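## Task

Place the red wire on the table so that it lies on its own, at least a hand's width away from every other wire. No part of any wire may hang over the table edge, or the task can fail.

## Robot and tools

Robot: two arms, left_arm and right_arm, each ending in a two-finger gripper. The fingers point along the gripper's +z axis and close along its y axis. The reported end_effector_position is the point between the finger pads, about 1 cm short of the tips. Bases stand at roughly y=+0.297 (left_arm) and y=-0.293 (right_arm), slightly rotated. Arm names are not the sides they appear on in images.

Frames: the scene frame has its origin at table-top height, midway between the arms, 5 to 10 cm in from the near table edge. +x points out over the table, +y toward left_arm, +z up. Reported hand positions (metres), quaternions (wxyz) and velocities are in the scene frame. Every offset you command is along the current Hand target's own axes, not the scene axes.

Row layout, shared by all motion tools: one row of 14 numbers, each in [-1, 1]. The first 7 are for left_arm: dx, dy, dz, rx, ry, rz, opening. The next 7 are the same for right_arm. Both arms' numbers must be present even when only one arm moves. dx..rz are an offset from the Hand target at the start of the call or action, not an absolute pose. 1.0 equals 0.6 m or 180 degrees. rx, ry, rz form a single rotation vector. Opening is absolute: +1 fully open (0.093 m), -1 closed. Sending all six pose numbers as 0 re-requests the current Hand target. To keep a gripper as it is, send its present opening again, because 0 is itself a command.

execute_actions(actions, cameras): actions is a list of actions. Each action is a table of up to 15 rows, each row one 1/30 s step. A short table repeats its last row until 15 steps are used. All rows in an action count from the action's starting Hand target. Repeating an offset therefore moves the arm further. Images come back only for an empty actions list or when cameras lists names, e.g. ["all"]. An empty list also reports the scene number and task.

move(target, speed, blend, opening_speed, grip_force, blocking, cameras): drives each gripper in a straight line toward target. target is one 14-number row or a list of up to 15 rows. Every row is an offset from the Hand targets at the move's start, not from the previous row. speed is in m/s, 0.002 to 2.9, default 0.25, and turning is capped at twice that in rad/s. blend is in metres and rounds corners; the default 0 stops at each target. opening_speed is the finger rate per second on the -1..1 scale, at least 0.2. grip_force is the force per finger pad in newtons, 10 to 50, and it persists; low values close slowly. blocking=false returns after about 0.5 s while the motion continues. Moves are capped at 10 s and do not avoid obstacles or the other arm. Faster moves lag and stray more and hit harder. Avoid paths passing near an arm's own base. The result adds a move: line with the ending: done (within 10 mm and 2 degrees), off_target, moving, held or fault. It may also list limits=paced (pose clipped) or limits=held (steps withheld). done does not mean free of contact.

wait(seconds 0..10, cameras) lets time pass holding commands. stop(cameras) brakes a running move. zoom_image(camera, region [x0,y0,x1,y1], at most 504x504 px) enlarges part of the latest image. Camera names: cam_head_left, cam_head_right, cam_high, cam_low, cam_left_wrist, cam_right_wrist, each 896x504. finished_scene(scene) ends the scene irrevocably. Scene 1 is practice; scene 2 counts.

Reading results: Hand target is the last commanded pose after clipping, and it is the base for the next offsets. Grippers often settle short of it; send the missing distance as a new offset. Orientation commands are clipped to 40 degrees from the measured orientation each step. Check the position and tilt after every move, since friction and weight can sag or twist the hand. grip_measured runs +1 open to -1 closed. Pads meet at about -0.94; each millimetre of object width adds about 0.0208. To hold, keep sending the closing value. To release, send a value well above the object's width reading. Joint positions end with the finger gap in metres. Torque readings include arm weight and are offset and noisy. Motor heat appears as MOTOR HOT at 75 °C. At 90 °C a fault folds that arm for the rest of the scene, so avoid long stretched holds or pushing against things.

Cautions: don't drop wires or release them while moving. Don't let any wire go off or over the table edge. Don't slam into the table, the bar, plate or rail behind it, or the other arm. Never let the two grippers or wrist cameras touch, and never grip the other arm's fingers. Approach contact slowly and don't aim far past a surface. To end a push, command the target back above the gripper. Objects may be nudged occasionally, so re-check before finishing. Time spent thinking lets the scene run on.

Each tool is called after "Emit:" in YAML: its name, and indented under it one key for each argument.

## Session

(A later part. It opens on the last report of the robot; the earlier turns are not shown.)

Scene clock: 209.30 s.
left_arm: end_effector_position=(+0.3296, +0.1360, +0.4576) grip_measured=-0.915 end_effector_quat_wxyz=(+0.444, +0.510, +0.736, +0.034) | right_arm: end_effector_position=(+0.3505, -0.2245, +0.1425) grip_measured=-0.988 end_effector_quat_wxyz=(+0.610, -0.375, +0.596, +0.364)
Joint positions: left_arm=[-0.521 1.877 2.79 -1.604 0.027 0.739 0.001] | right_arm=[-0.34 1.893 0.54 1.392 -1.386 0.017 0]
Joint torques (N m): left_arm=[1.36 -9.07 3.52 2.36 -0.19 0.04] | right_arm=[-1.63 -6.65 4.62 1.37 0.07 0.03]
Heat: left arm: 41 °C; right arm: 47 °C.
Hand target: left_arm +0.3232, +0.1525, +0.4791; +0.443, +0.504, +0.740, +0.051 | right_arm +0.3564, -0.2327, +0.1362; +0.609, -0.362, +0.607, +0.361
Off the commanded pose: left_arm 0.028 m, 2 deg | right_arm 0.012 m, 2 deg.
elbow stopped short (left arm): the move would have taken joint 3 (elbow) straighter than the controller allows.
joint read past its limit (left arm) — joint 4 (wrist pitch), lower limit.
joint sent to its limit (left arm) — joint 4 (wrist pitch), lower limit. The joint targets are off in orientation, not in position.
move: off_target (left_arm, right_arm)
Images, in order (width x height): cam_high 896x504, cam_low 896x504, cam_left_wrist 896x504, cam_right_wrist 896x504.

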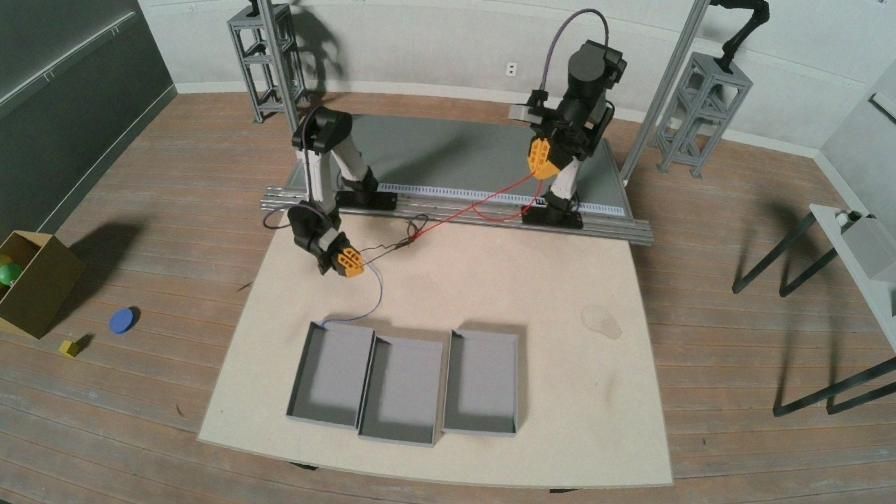

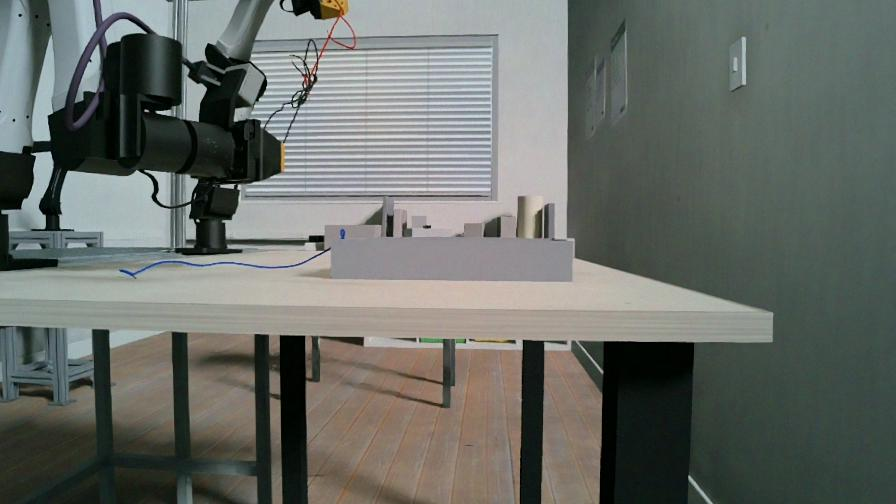

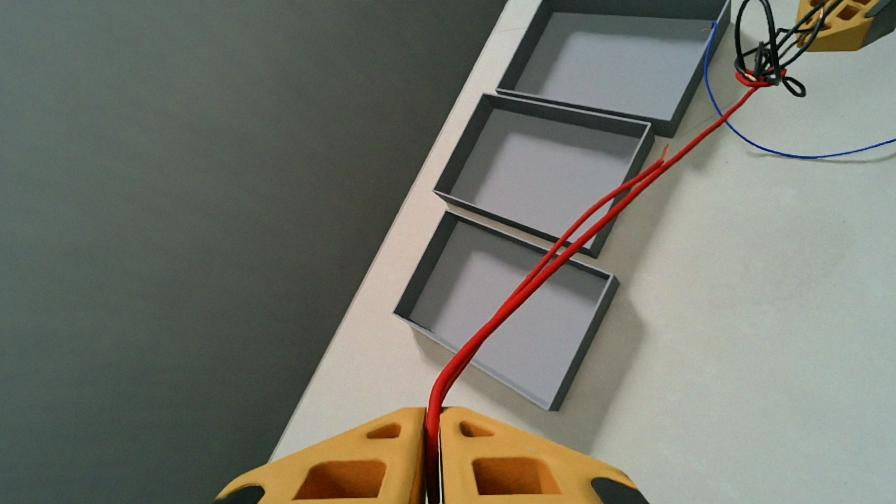

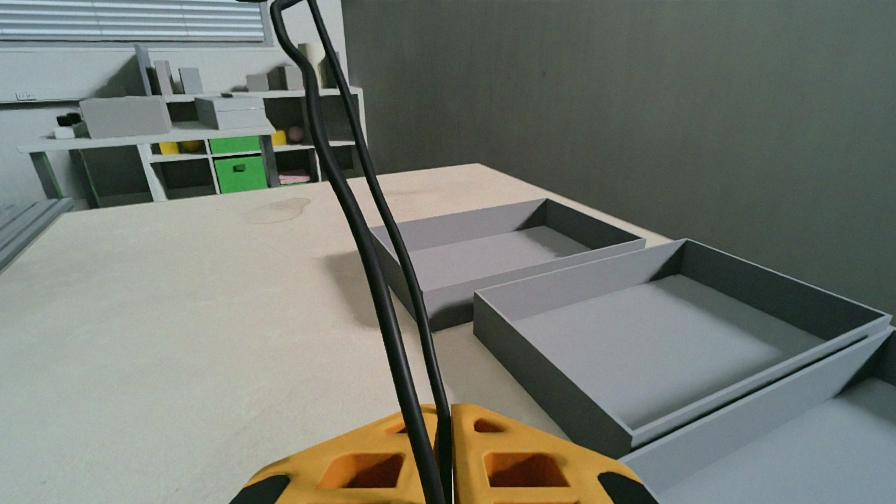

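Emit:
move:
  target: [0.045,0.03,-0.06,0,0,0,-0.921875,0.033,-0.05,-0.1,0.0,0,0,-1]
  speed: 0.04
  cameras: ["cam_left_wrist","cam_right_wrist","cam_low","cam_high"]

Emit:
zoom_image:
  camera: "cam_high"
  region: [360, 130, 560, 300]

Emit:
zoom_image:
  camera: "cam_left_wrist"
  region: [620, 0, 896, 280]

Scene clock: 215.07 s.
left_arm: end_effector_position=(+0.3208, +0.1570, +0.4585) grip_measured=-0.915 end_effector_quat_wxyz=(+0.446, +0.524, +0.726, -0.003) | right_arm: end_effector_position=(+0.3504, -0.2806, +0.1271) grip_measured=-0.988 end_effector_quat_wxyz=(+0.614, -0.389, +0.590, +0.353)
Joint positions: left_arm=[-0.406 1.808 2.704 -1.604 0.195 0.812 0.001] | right_arm=[-0.515 2.021 0.626 1.478 -1.566 0.024 0]
Joint torques (N m): left_arm=[3.38 -11.43 4.89 2.29 -0.69 0.02] | right_arm=[-4.51 -5.94 4.15 1.17 0.08 0.3]
Heat: left arm: 41 °C; right arm: 47 °C.
Hand target: left_arm +0.3076, +0.1959, +0.4940; +0.443, +0.504, +0.740, +0.051 | right_arm +0.3542, -0.2996, +0.1163; +0.609, -0.362, +0.607, +0.362
Off the commanded pose: left_arm 0.054 m, 7 deg | right_arm 0.022 m, 4 deg.
joint read past its limit (left arm) — joint 4 (wrist pitch), lower limit.
joint sent to its limit (left arm) — joint 4 (wrist pitch), lower limit. The joint targets are off in position and orientation.
joint sent to its limit (right arm) — joint 5 (wrist yaw), lower limit. The joint targets still meet the commanded pose.
move: off_target (left_arm, right_arm)
Images, in order (width x height): cam_high 896x504, cam_low 896x504, cam_left_wrist 896x504, cam_right_wrist 896x504.

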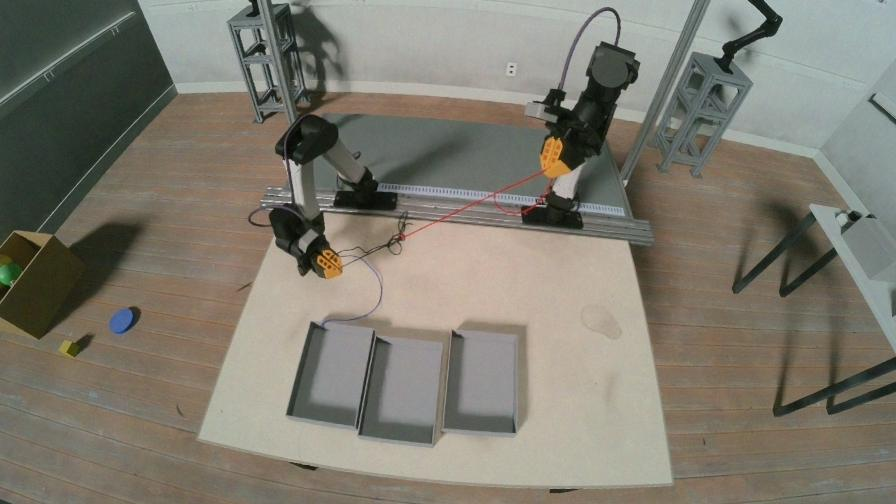

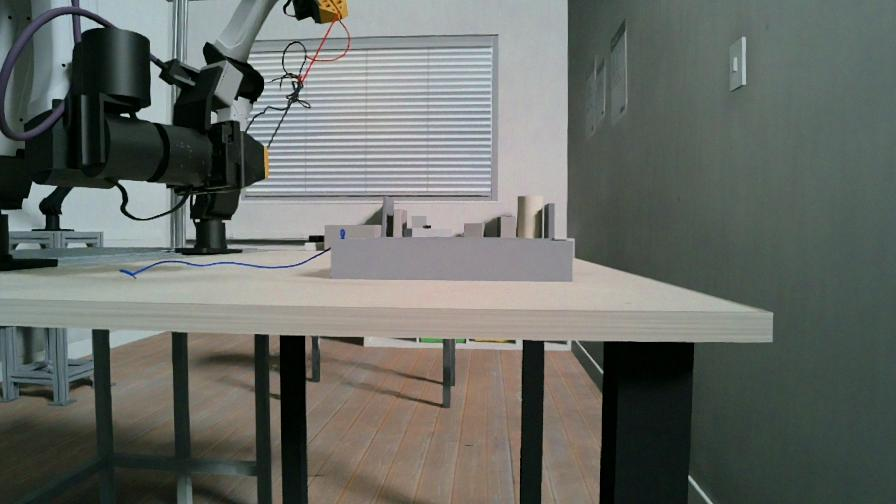

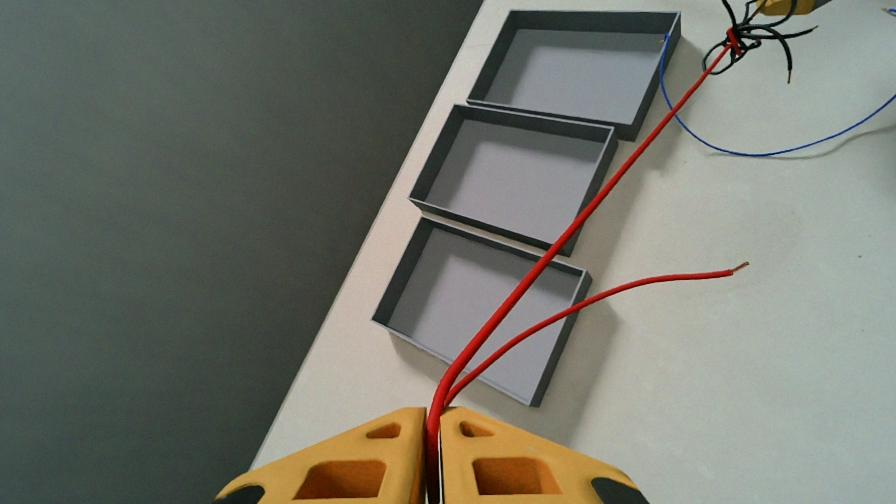

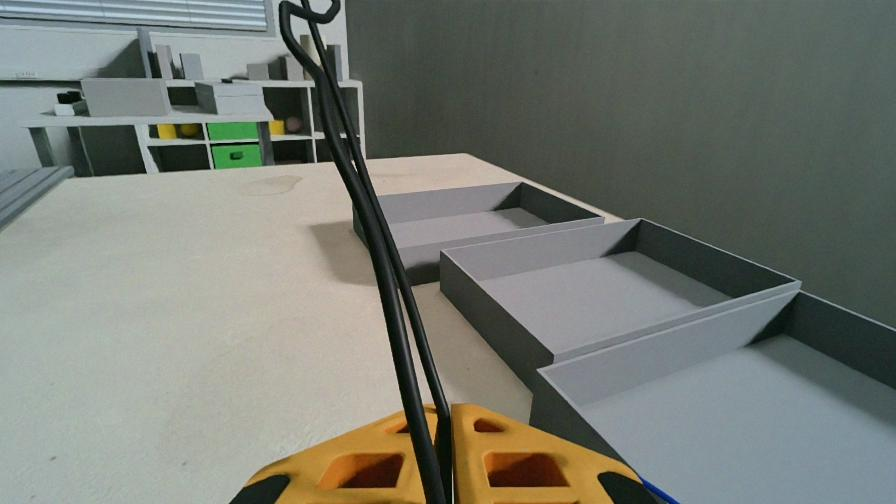

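Scaled by 2.520 from the camera's 896x504 image, which has a finer 1280x720 frame.

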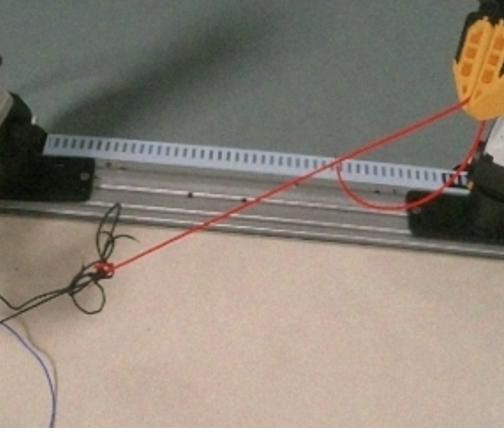

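Scaled by 1.800 from the camera's 896x504 image, which has a finer 1280x720 frame.

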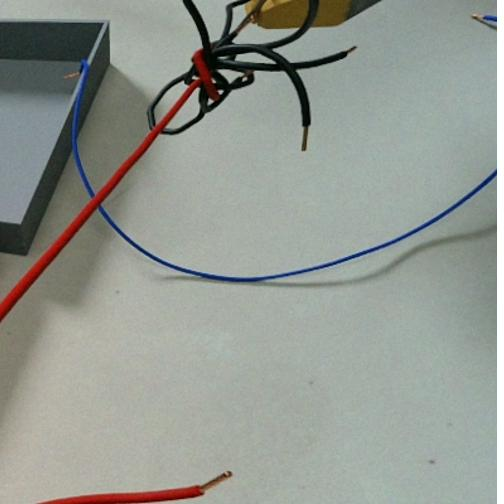

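Emit:
move:
  target: [0.03,0.02,-0.05,0,0,0,-0.921875,0.02,-0.05,-0.06,0.06,0,0,-1]
  speed: 0.03
  cameras: ["cam_left_wrist","cam_low","cam_high"]

Emit:
zoom_image:
  camera: "cam_high"
  region: [320, 130, 560, 300]

Emit:
zoom_image:
  camera: "cam_left_wrist"
  region: [620, 0, 896, 280]

Scene clock: 222.40 s.
left_arm: end_effector_position=(+0.2969, +0.2263, +0.4970) grip_measured=-0.915 end_effector_quat_wxyz=(+0.495, +0.475, +0.724, +0.066) | right_arm: end_effector_position=(+0.3580, -0.3389, +0.1066) grip_measured=-0.988 end_effector_quat_wxyz=(+0.634, -0.307, +0.636, +0.315)
Joint positions: left_arm=[-0.231 1.675 2.699 -1.603 0.207 0.882 0.001] | right_arm=[-0.66 2.098 0.64 1.469 -1.517 0.024 0]
Joint torques (N m): left_arm=[0.4 -4.74 2.99 2.42 0.22 0.08] | right_arm=[-0.58 -8.14 4.27 1.45 0.17 0]
Heat: left arm: 40 °C; right arm: 47 °C.
Hand target: left_arm +0.2930, +0.2272, +0.5075; +0.443, +0.504, +0.740, +0.051 | right_arm +0.3635, -0.3456, +0.1043; +0.640, -0.303, +0.638, +0.303
Off the commanded pose: left_arm 0.011 m, 7 deg | right_arm 0.009 m, 2 deg.
joint read past its limit (left arm) — joint 4 (wrist pitch), lower limit.
joint sent to its limit (left arm) — joint 4 (wrist pitch), lower limit. The joint targets are off in orientation, not in position.
move: off_target (left_arm)
Images, in order (width x height): cam_high 896x504, cam_low 896x504, cam_left_wrist 896x504.

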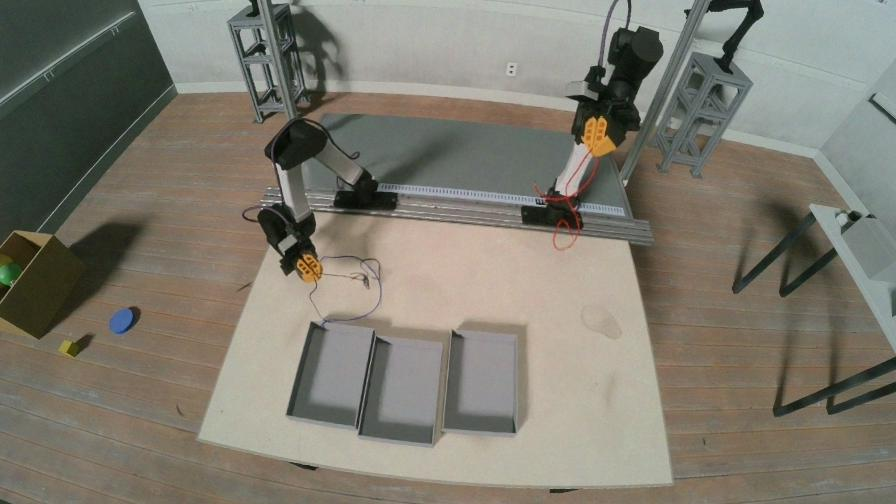

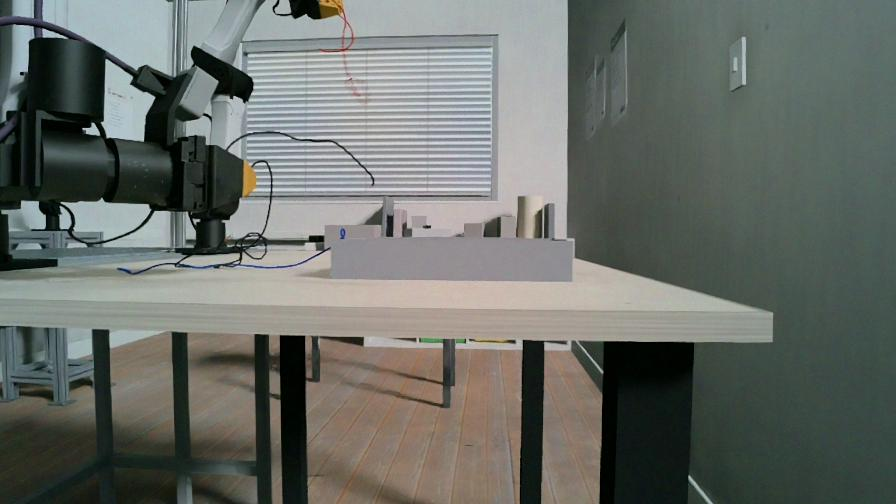

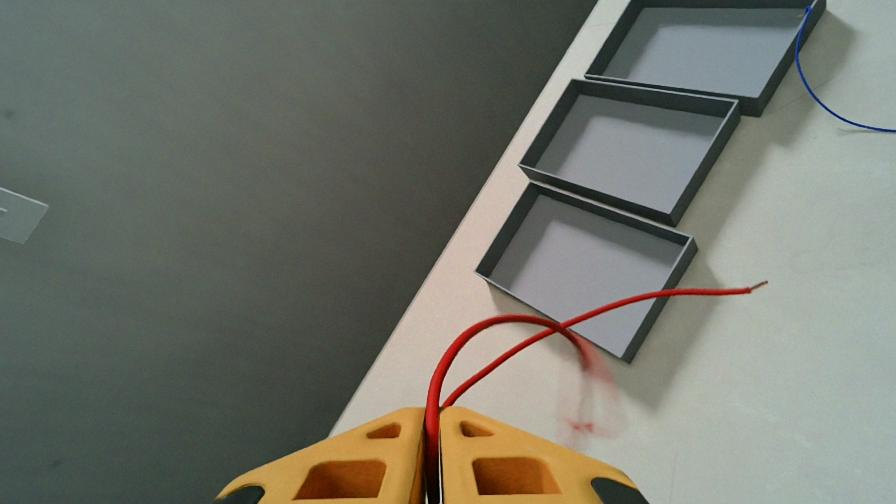

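Scaled by 2.100 from the camera's 896x504 image, which has a finer 1280x720 frame.

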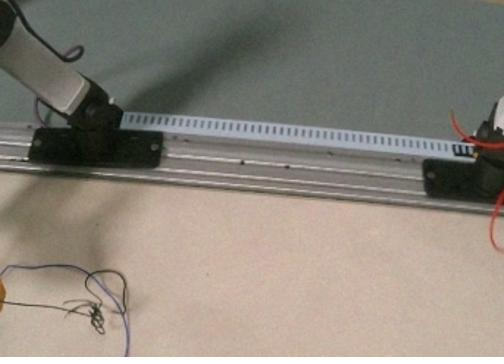

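Scaled by 1.800 from the camera's 896x504 image, which has a finer 1280x720 frame.

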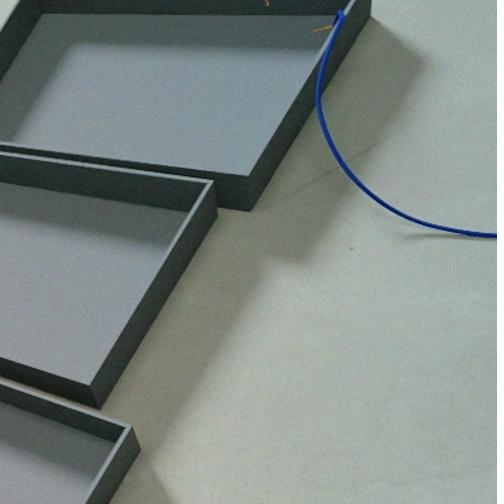

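Emit:
move:
  target:
    - [0.26,-0.243,0.258,0,0,0,-0.921875,0.125,0.02,0.02,0,0,0,-1]
    - [0.435,-0.405,0.43,0,0,0,-0.921875,0.125,0.02,0.02,0,0,0,-0.4]
  speed: 0.15
  blend: [0.02,0]
  opening_speed: 1
  cameras: ["all"]

Scene clock: 231.40 s.
left_arm: end_effector_position=(+0.2767, +0.2204, +0.0664) grip_measured=-0.915 end_effector_quat_wxyz=(+0.435, +0.501, +0.746, +0.050) | right_arm: end_effector_position=(+0.3576, -0.3279, +0.0394) grip_measured=-0.402 end_effector_quat_wxyz=(+0.629, -0.313, +0.639, +0.314)
Joint positions: left_arm=[-0.187 1.092 0.294 0.068 0.236 0.951 0.001] | right_arm=[-0.632 2.332 0.655 1.492 -1.495 -0.174 0.026]
Joint torques (N m): left_arm=[0.44 -1.05 5.49 2.31 0.27 0.07] | right_arm=[0.79 -6.5 2.35 1.99 0.15 0.12]
Heat: left arm: 41 °C; right arm: 47 °C.
Hand target: left_arm +0.2794, +0.2196, +0.0676; +0.443, +0.504, +0.740, +0.051 | right_arm +0.3620, -0.3287, +0.0294; +0.640, -0.303, +0.638, +0.303
Off the commanded pose: left_arm 0.003 m, 1 deg | right_arm 0.011 m, 2 deg.
move: off_target (right_arm); target 2's new opening was sent with right_arm's hand 0.011 m and 2 deg from that target

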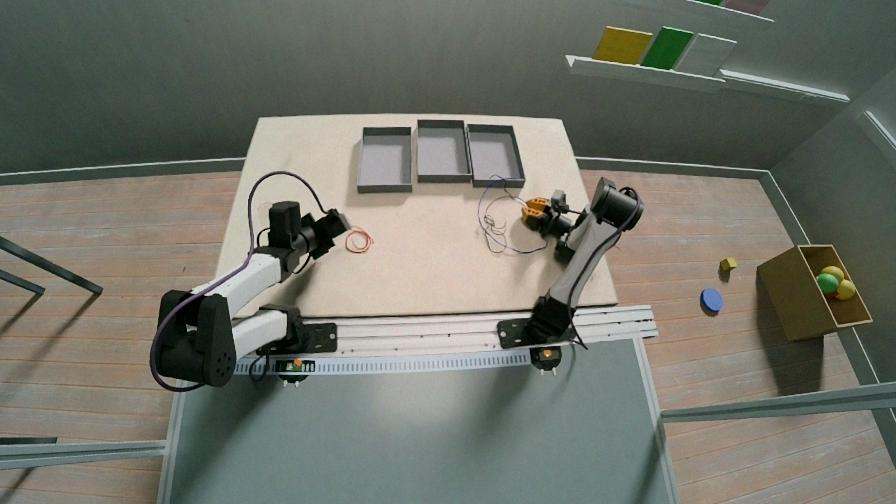

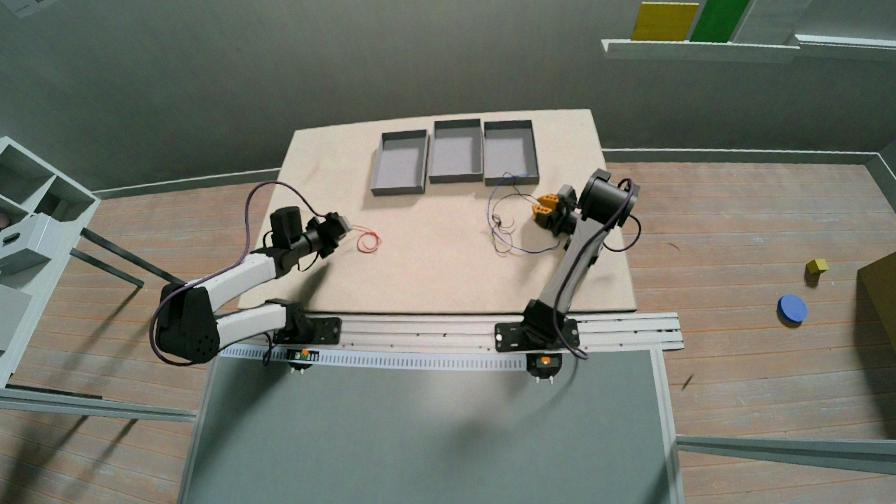

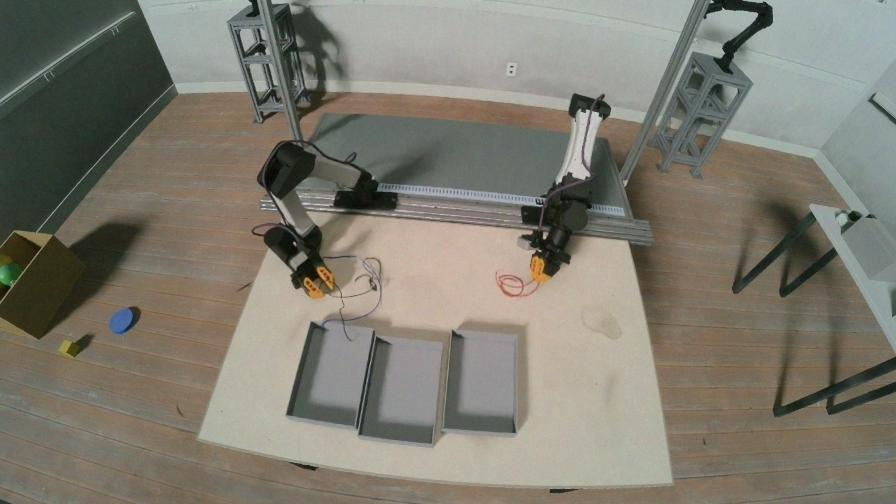

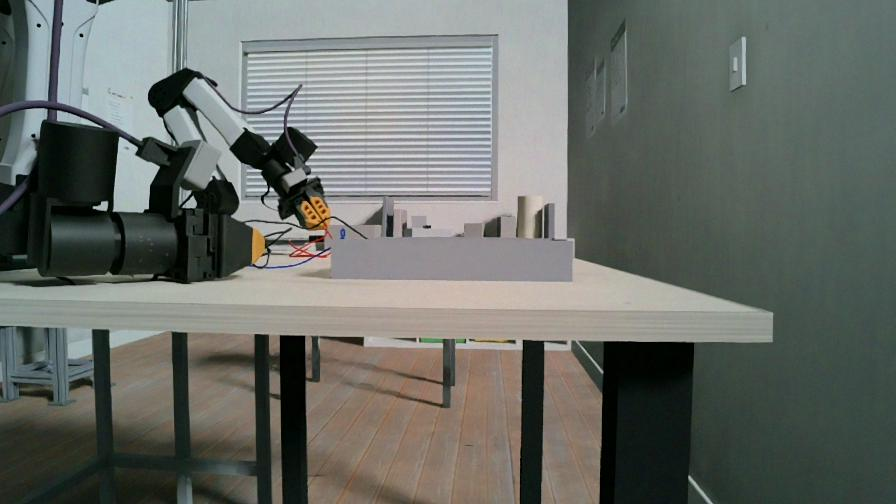

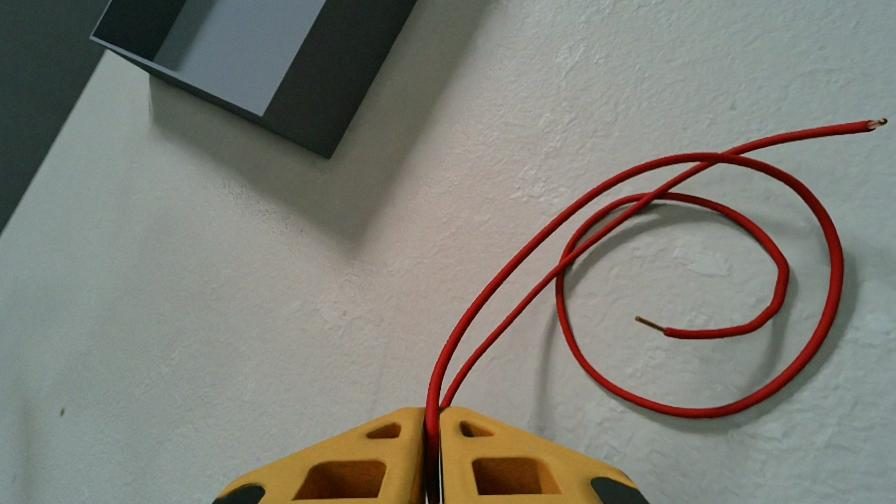

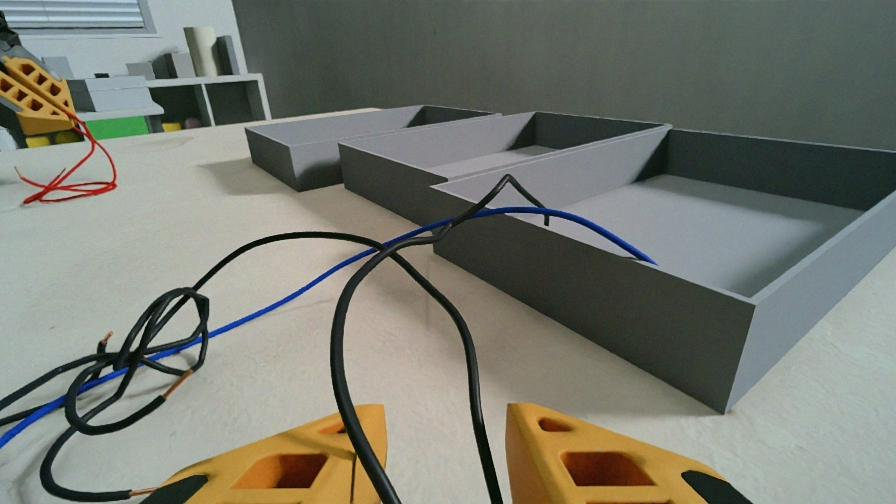

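Emit:
move:
  target:
    - [0.03,-0.026,0.03,0,0,0,-0.921875,0,0,-0.1,0,0,0,-0.4]
    - [0.03,-0.026,0.03,0,0,0,-0.7,0,0,-0.2,0,0,0,-0.4]
    - [0.0,0,-0.2,0,0,0,-0.7,0,0,-0.23,0,0,0,-0.4]
  speed: 0.1
  opening_speed: 0.6
  cameras: ["all"]

Scene clock: 251.13 s.
left_arm: end_effector_position=(+0.1915, +0.2636, +0.1254) grip_measured=-0.702 end_effector_quat_wxyz=(+0.428, +0.500, +0.752, +0.041) | right_arm: end_effector_position=(+0.2825, -0.4339, +0.0377) grip_measured=-0.401 end_effector_quat_wxyz=(+0.683, -0.201, +0.677, +0.186)
Joint positions: left_arm=[0.159 0.507 0.442 -0.782 0.485 1.205 0.012] | right_arm=[-1.069 2.293 0.502 1.489 -1.57 -0.324 0.026]
Joint torques (N m): left_arm=[0.5 0.64 8.55 1.7 0.41 0.11] | right_arm=[-2.09 -6.8 -0.02 1.51 -0.24 -0.1]
Motor temperatures (°C): left_arm=[26 35 36 42 28 25 26] | right_arm=[27 47 33 35 27 24 30]
Heat: left arm: 42 °C; right arm: 47 °C.
Hand target: left_arm +0.1945, +0.2641, +0.1398; +0.443, +0.504, +0.740, +0.051 | right_arm +0.2747, -0.4355, +0.0290; +0.640, -0.303, +0.638, +0.303
Off the commanded pose: left_arm 0.015 m, 3 deg | right_arm 0.012 m, 19 deg.
joint read past its limit (right arm) — joint 5 (wrist yaw), lower limit.
joint sent to its limit (right arm) — joint 5 (wrist yaw), lower limit. The joint targets are off in orientation, not in position.
move: off_target (left_arm, right_arm)

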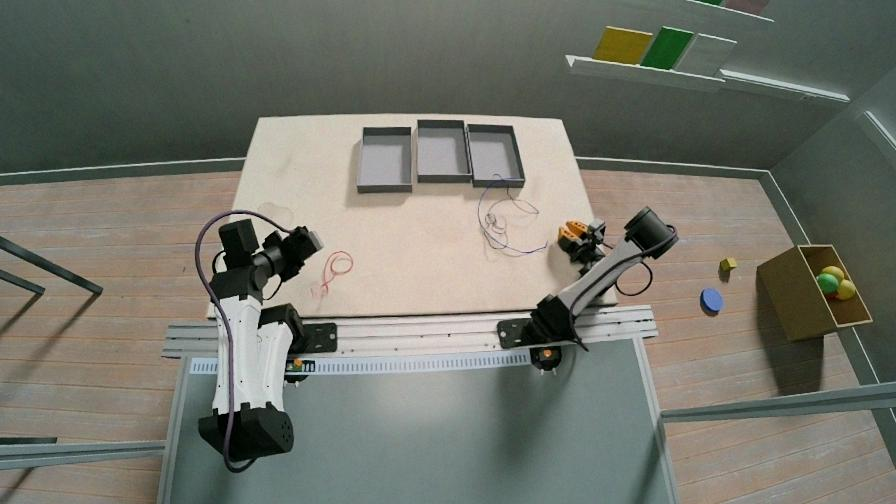

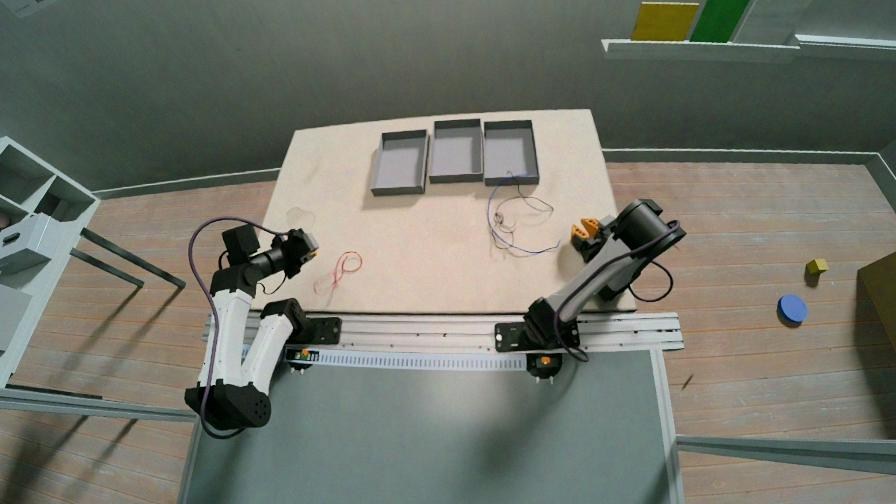

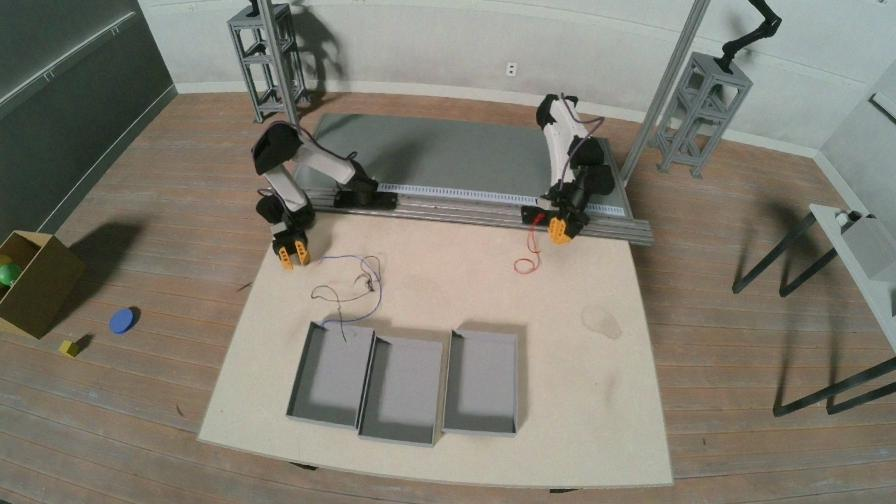

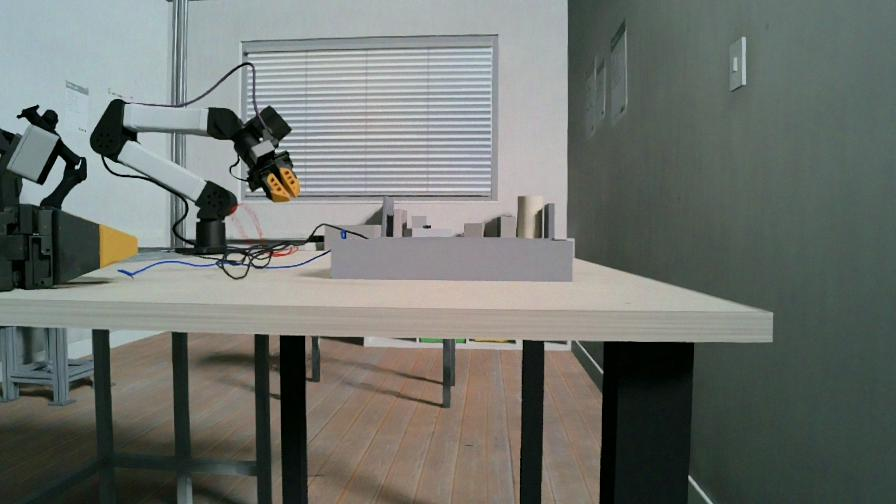

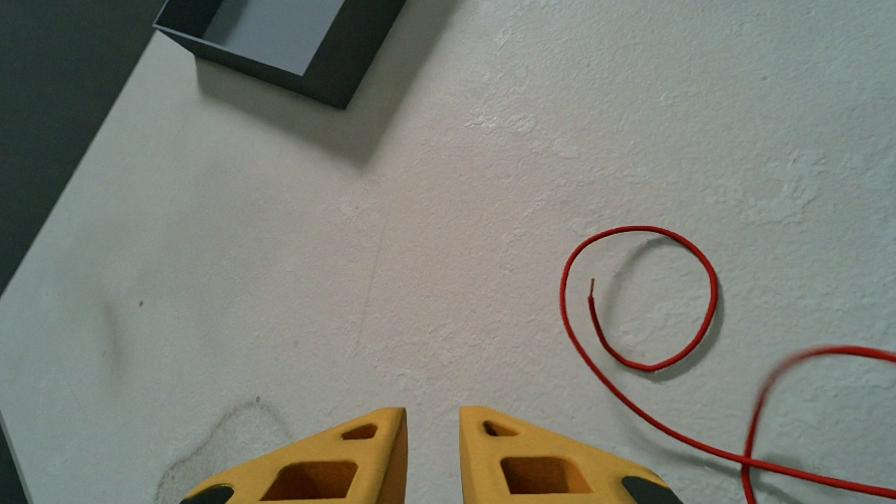

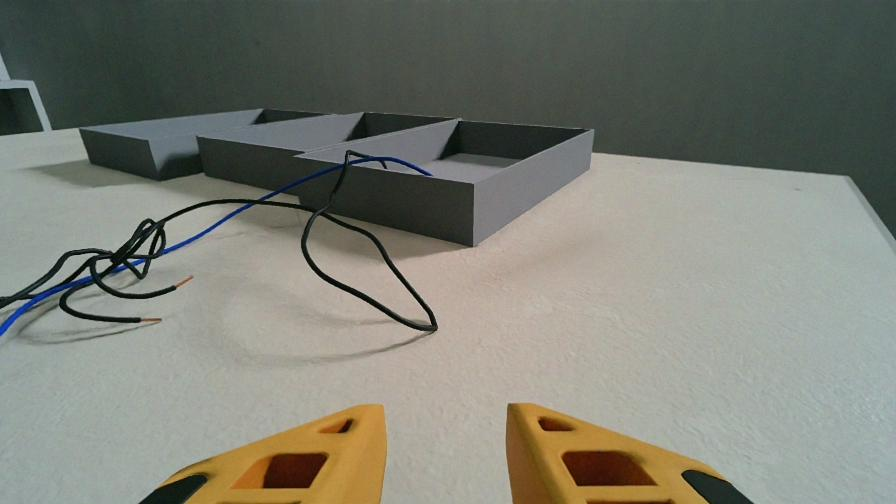

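Emit:
zoom_image:
  camera: "cam_high"
  region: [480, 180, 640, 290]

Emit:
zoom_image:
  camera: "cam_low"
  region: [170, 80, 360, 280]

Emit:
zoom_image:
  camera: "cam_head_left"
  region: [200, 210, 380, 330]

Emit:
execute_actions:
  actions: []
  cameras: ["cam_left_wrist","cam_high","cam_low"]

Scaled by 3.150 from the camera's 896x504 image, which has a finer 1280x720 frame.

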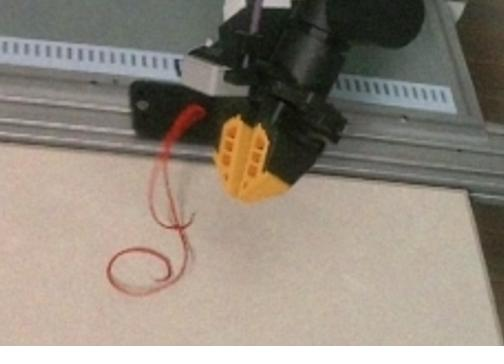

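Scaled by 2.520 from the camera's 896x504 image, which has a finer 1280x720 frame.

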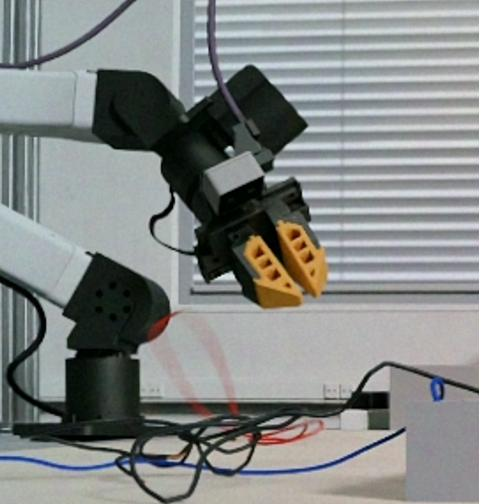

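Scaled by 2.800 from the camera's 896x504 image, which has a finer 1280x720 frame.

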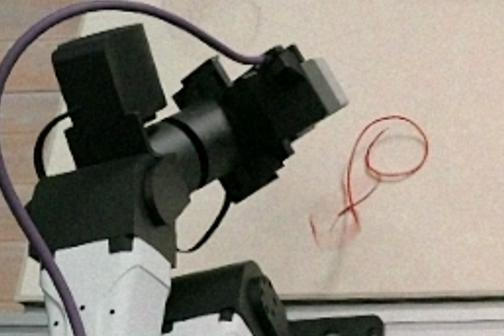

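Scene clock: 254.33 s.
left_arm: end_effector_position=(+0.1914, +0.2636, +0.1254) grip_measured=-0.702 end_effector_quat_wxyz=(+0.428, +0.500, +0.752, +0.041) | right_arm: end_effector_position=(+0.2825, -0.4339, +0.0377) grip_measured=-0.401 end_effector_quat_wxyz=(+0.683, -0.201, +0.677, +0.186)
Joint positions: left_arm=[0.159 0.507 0.442 -0.782 0.486 1.205 0.012] | right_arm=[-1.069 2.293 0.502 1.489 -1.57 -0.324 0.026]
Joint velocities: within noise
Joint torques (N m): left_arm=[0.5 0.68 8.51 1.74 0.41 0.11] | right_arm=[-2.25 -6.74 -0.03 1.54 -0.24 -0.04]
Motor temperatures (°C): left_arm=[26 35 37 42 28 25 26] | right_arm=[27 47 33 35 27 24 30]
Heat: left arm: 42 °C; right arm: 47 °C.
Hand target: left_arm +0.1945, +0.2641, +0.1398; +0.443, +0.504, +0.740, +0.051 | right_arm +0.2747, -0.4355, +0.0290; +0.640, -0.303, +0.638, +0.303
Tool commands: left_gripper/opening=-0.7 right_gripper/opening=-0.4
Off the commanded pose: left_arm 0.015 m, 3 deg | right_arm 0.012 m, 19 deg.
joint read past its limit (right arm) — joint 5 (wrist yaw), lower limit.
Images, in order (width x height): cam_high 896x504, cam_low 896x504, cam_left_wrist 896x504.

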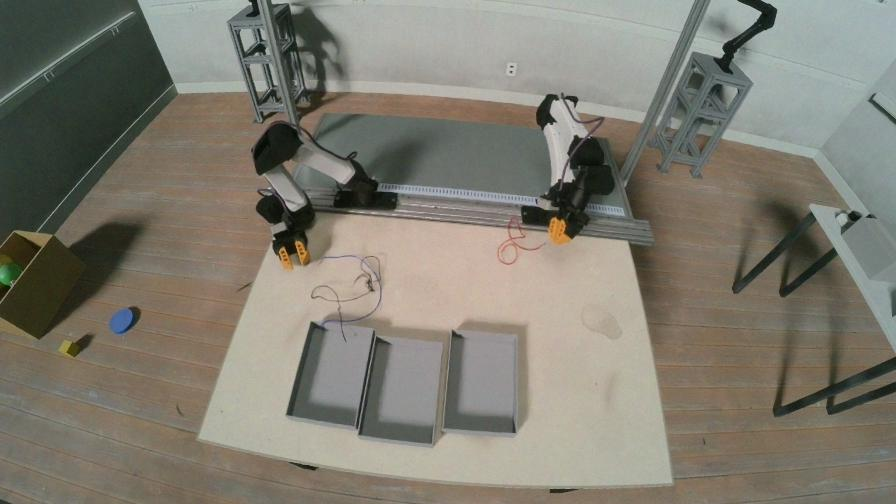

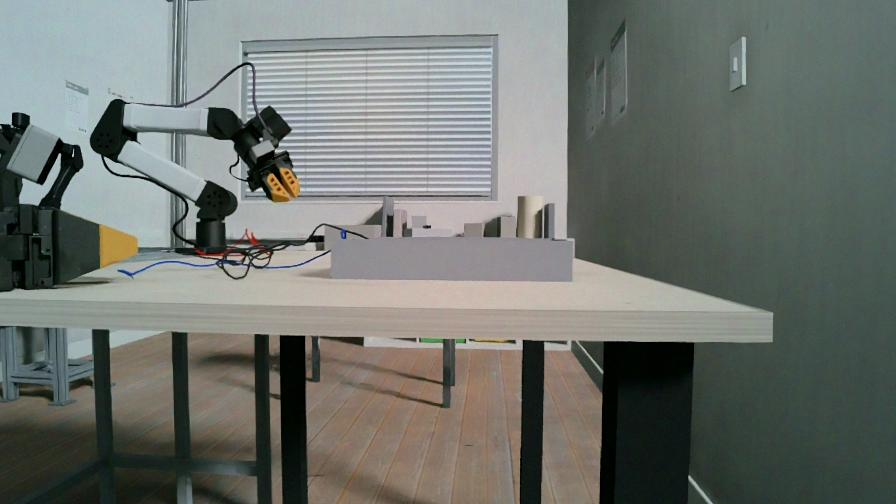

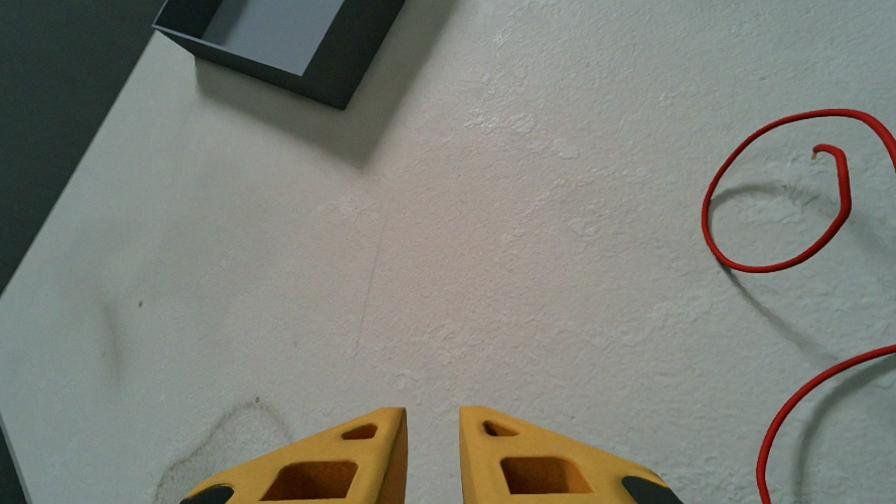

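Emit:
zoom_image:
  camera: "cam_high"
  region: [480, 180, 640, 290]

Emit:
zoom_image:
  camera: "cam_low"
  region: [170, 160, 360, 290]

Emit:
execute_actions:
  actions: []
  cameras: ["cam_head_left","cam_head_right"]

Emit:
zoom_image:
  camera: "cam_head_left"
  region: [240, 210, 420, 360]

Emit:
zoom_image:
  camera: "cam_head_right"
  region: [240, 210, 420, 360]

Scaled by 3.150 from the camera's 896x504 image, which has a finer 1280x720 frame.

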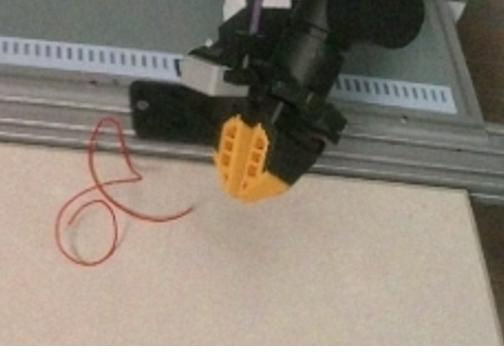

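Scaled by 2.653 from the camera's 896x504 image, which has a finer 1280x720 frame.

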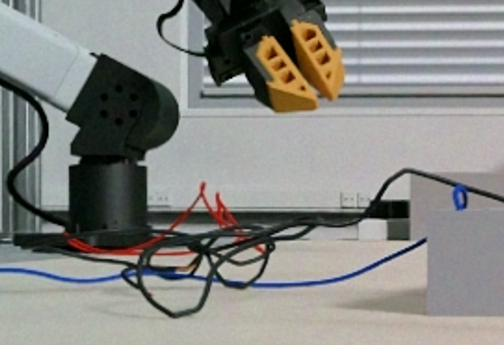

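Scene clock: 258.47 s.
left_arm: end_effector_position=(+0.1914, +0.2636, +0.1254) grip_measured=-0.702 end_effector_quat_wxyz=(+0.428, +0.500, +0.752, +0.041) | right_arm: end_effector_position=(+0.2825, -0.4339, +0.0377) grip_measured=-0.401 end_effector_quat_wxyz=(+0.683, -0.201, +0.677, +0.186)
Joint positions: left_arm=[0.159 0.507 0.442 -0.782 0.486 1.205 0.012] | right_arm=[-1.069 2.293 0.502 1.489 -1.57 -0.324 0.026]
Joint velocities: within noise
Joint torques (N m): left_arm=[0.58 0.66 8.54 1.75 0.41 0.11] | right_arm=[-2.25 -6.86 0.03 1.4 -0.2 -0.11]
Motor temperatures (°C): left_arm=[26 34 38 42 28 25 26] | right_arm=[27 46 33 35 27 24 30]
Heat: left arm: 42 °C; right arm: 46 °C.
Hand target: left_arm +0.1945, +0.2641, +0.1398; +0.443, +0.504, +0.740, +0.051 | right_arm +0.2747, -0.4355, +0.0290; +0.640, -0.303, +0.638, +0.303
Tool commands: left_gripper/opening=-0.7 right_gripper/opening=-0.4
Off the commanded pose: left_arm 0.015 m, 3 deg | right_arm 0.012 m, 19 deg.
joint read past its limit (right arm) — joint 5 (wrist yaw), lower limit.
Images, in order (width x height): cam_head_left 896x504, cam_head_right 896x504.

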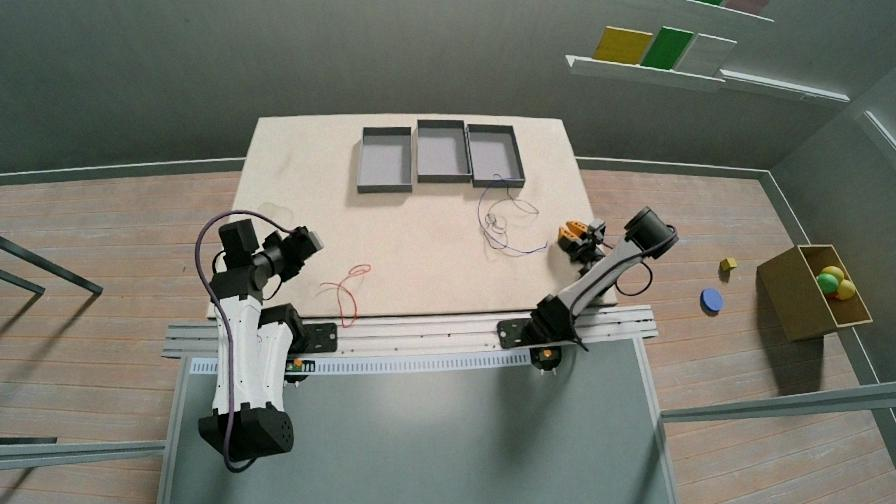

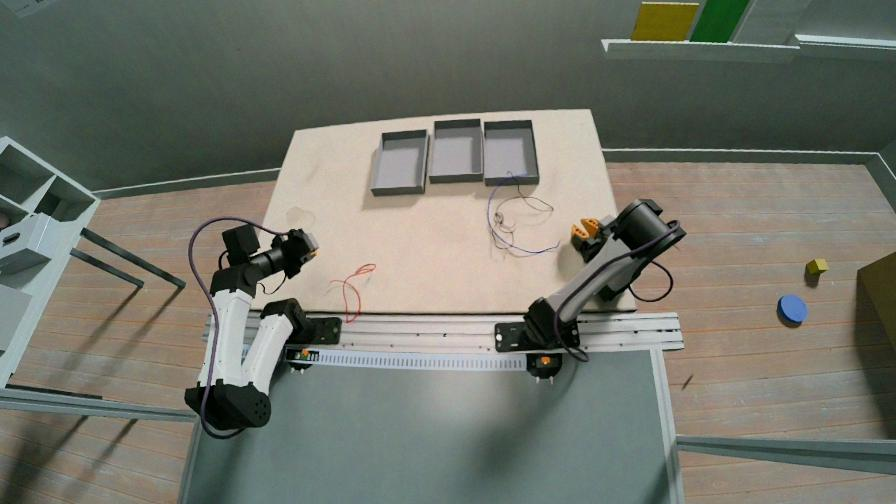

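Scaled by 2.800 from the camera's 896x504 image, which has a finer 1280x720 frame.

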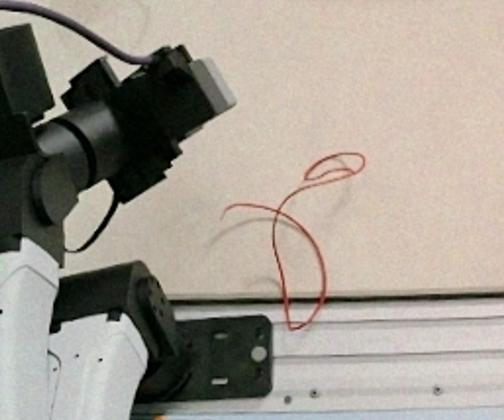

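Scaled by 2.800 from the camera's 896x504 image, which has a finer 1280x720 frame.

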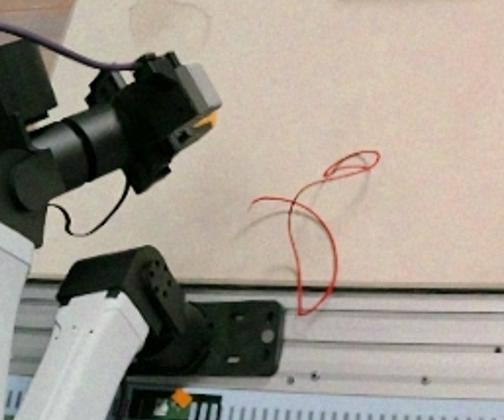

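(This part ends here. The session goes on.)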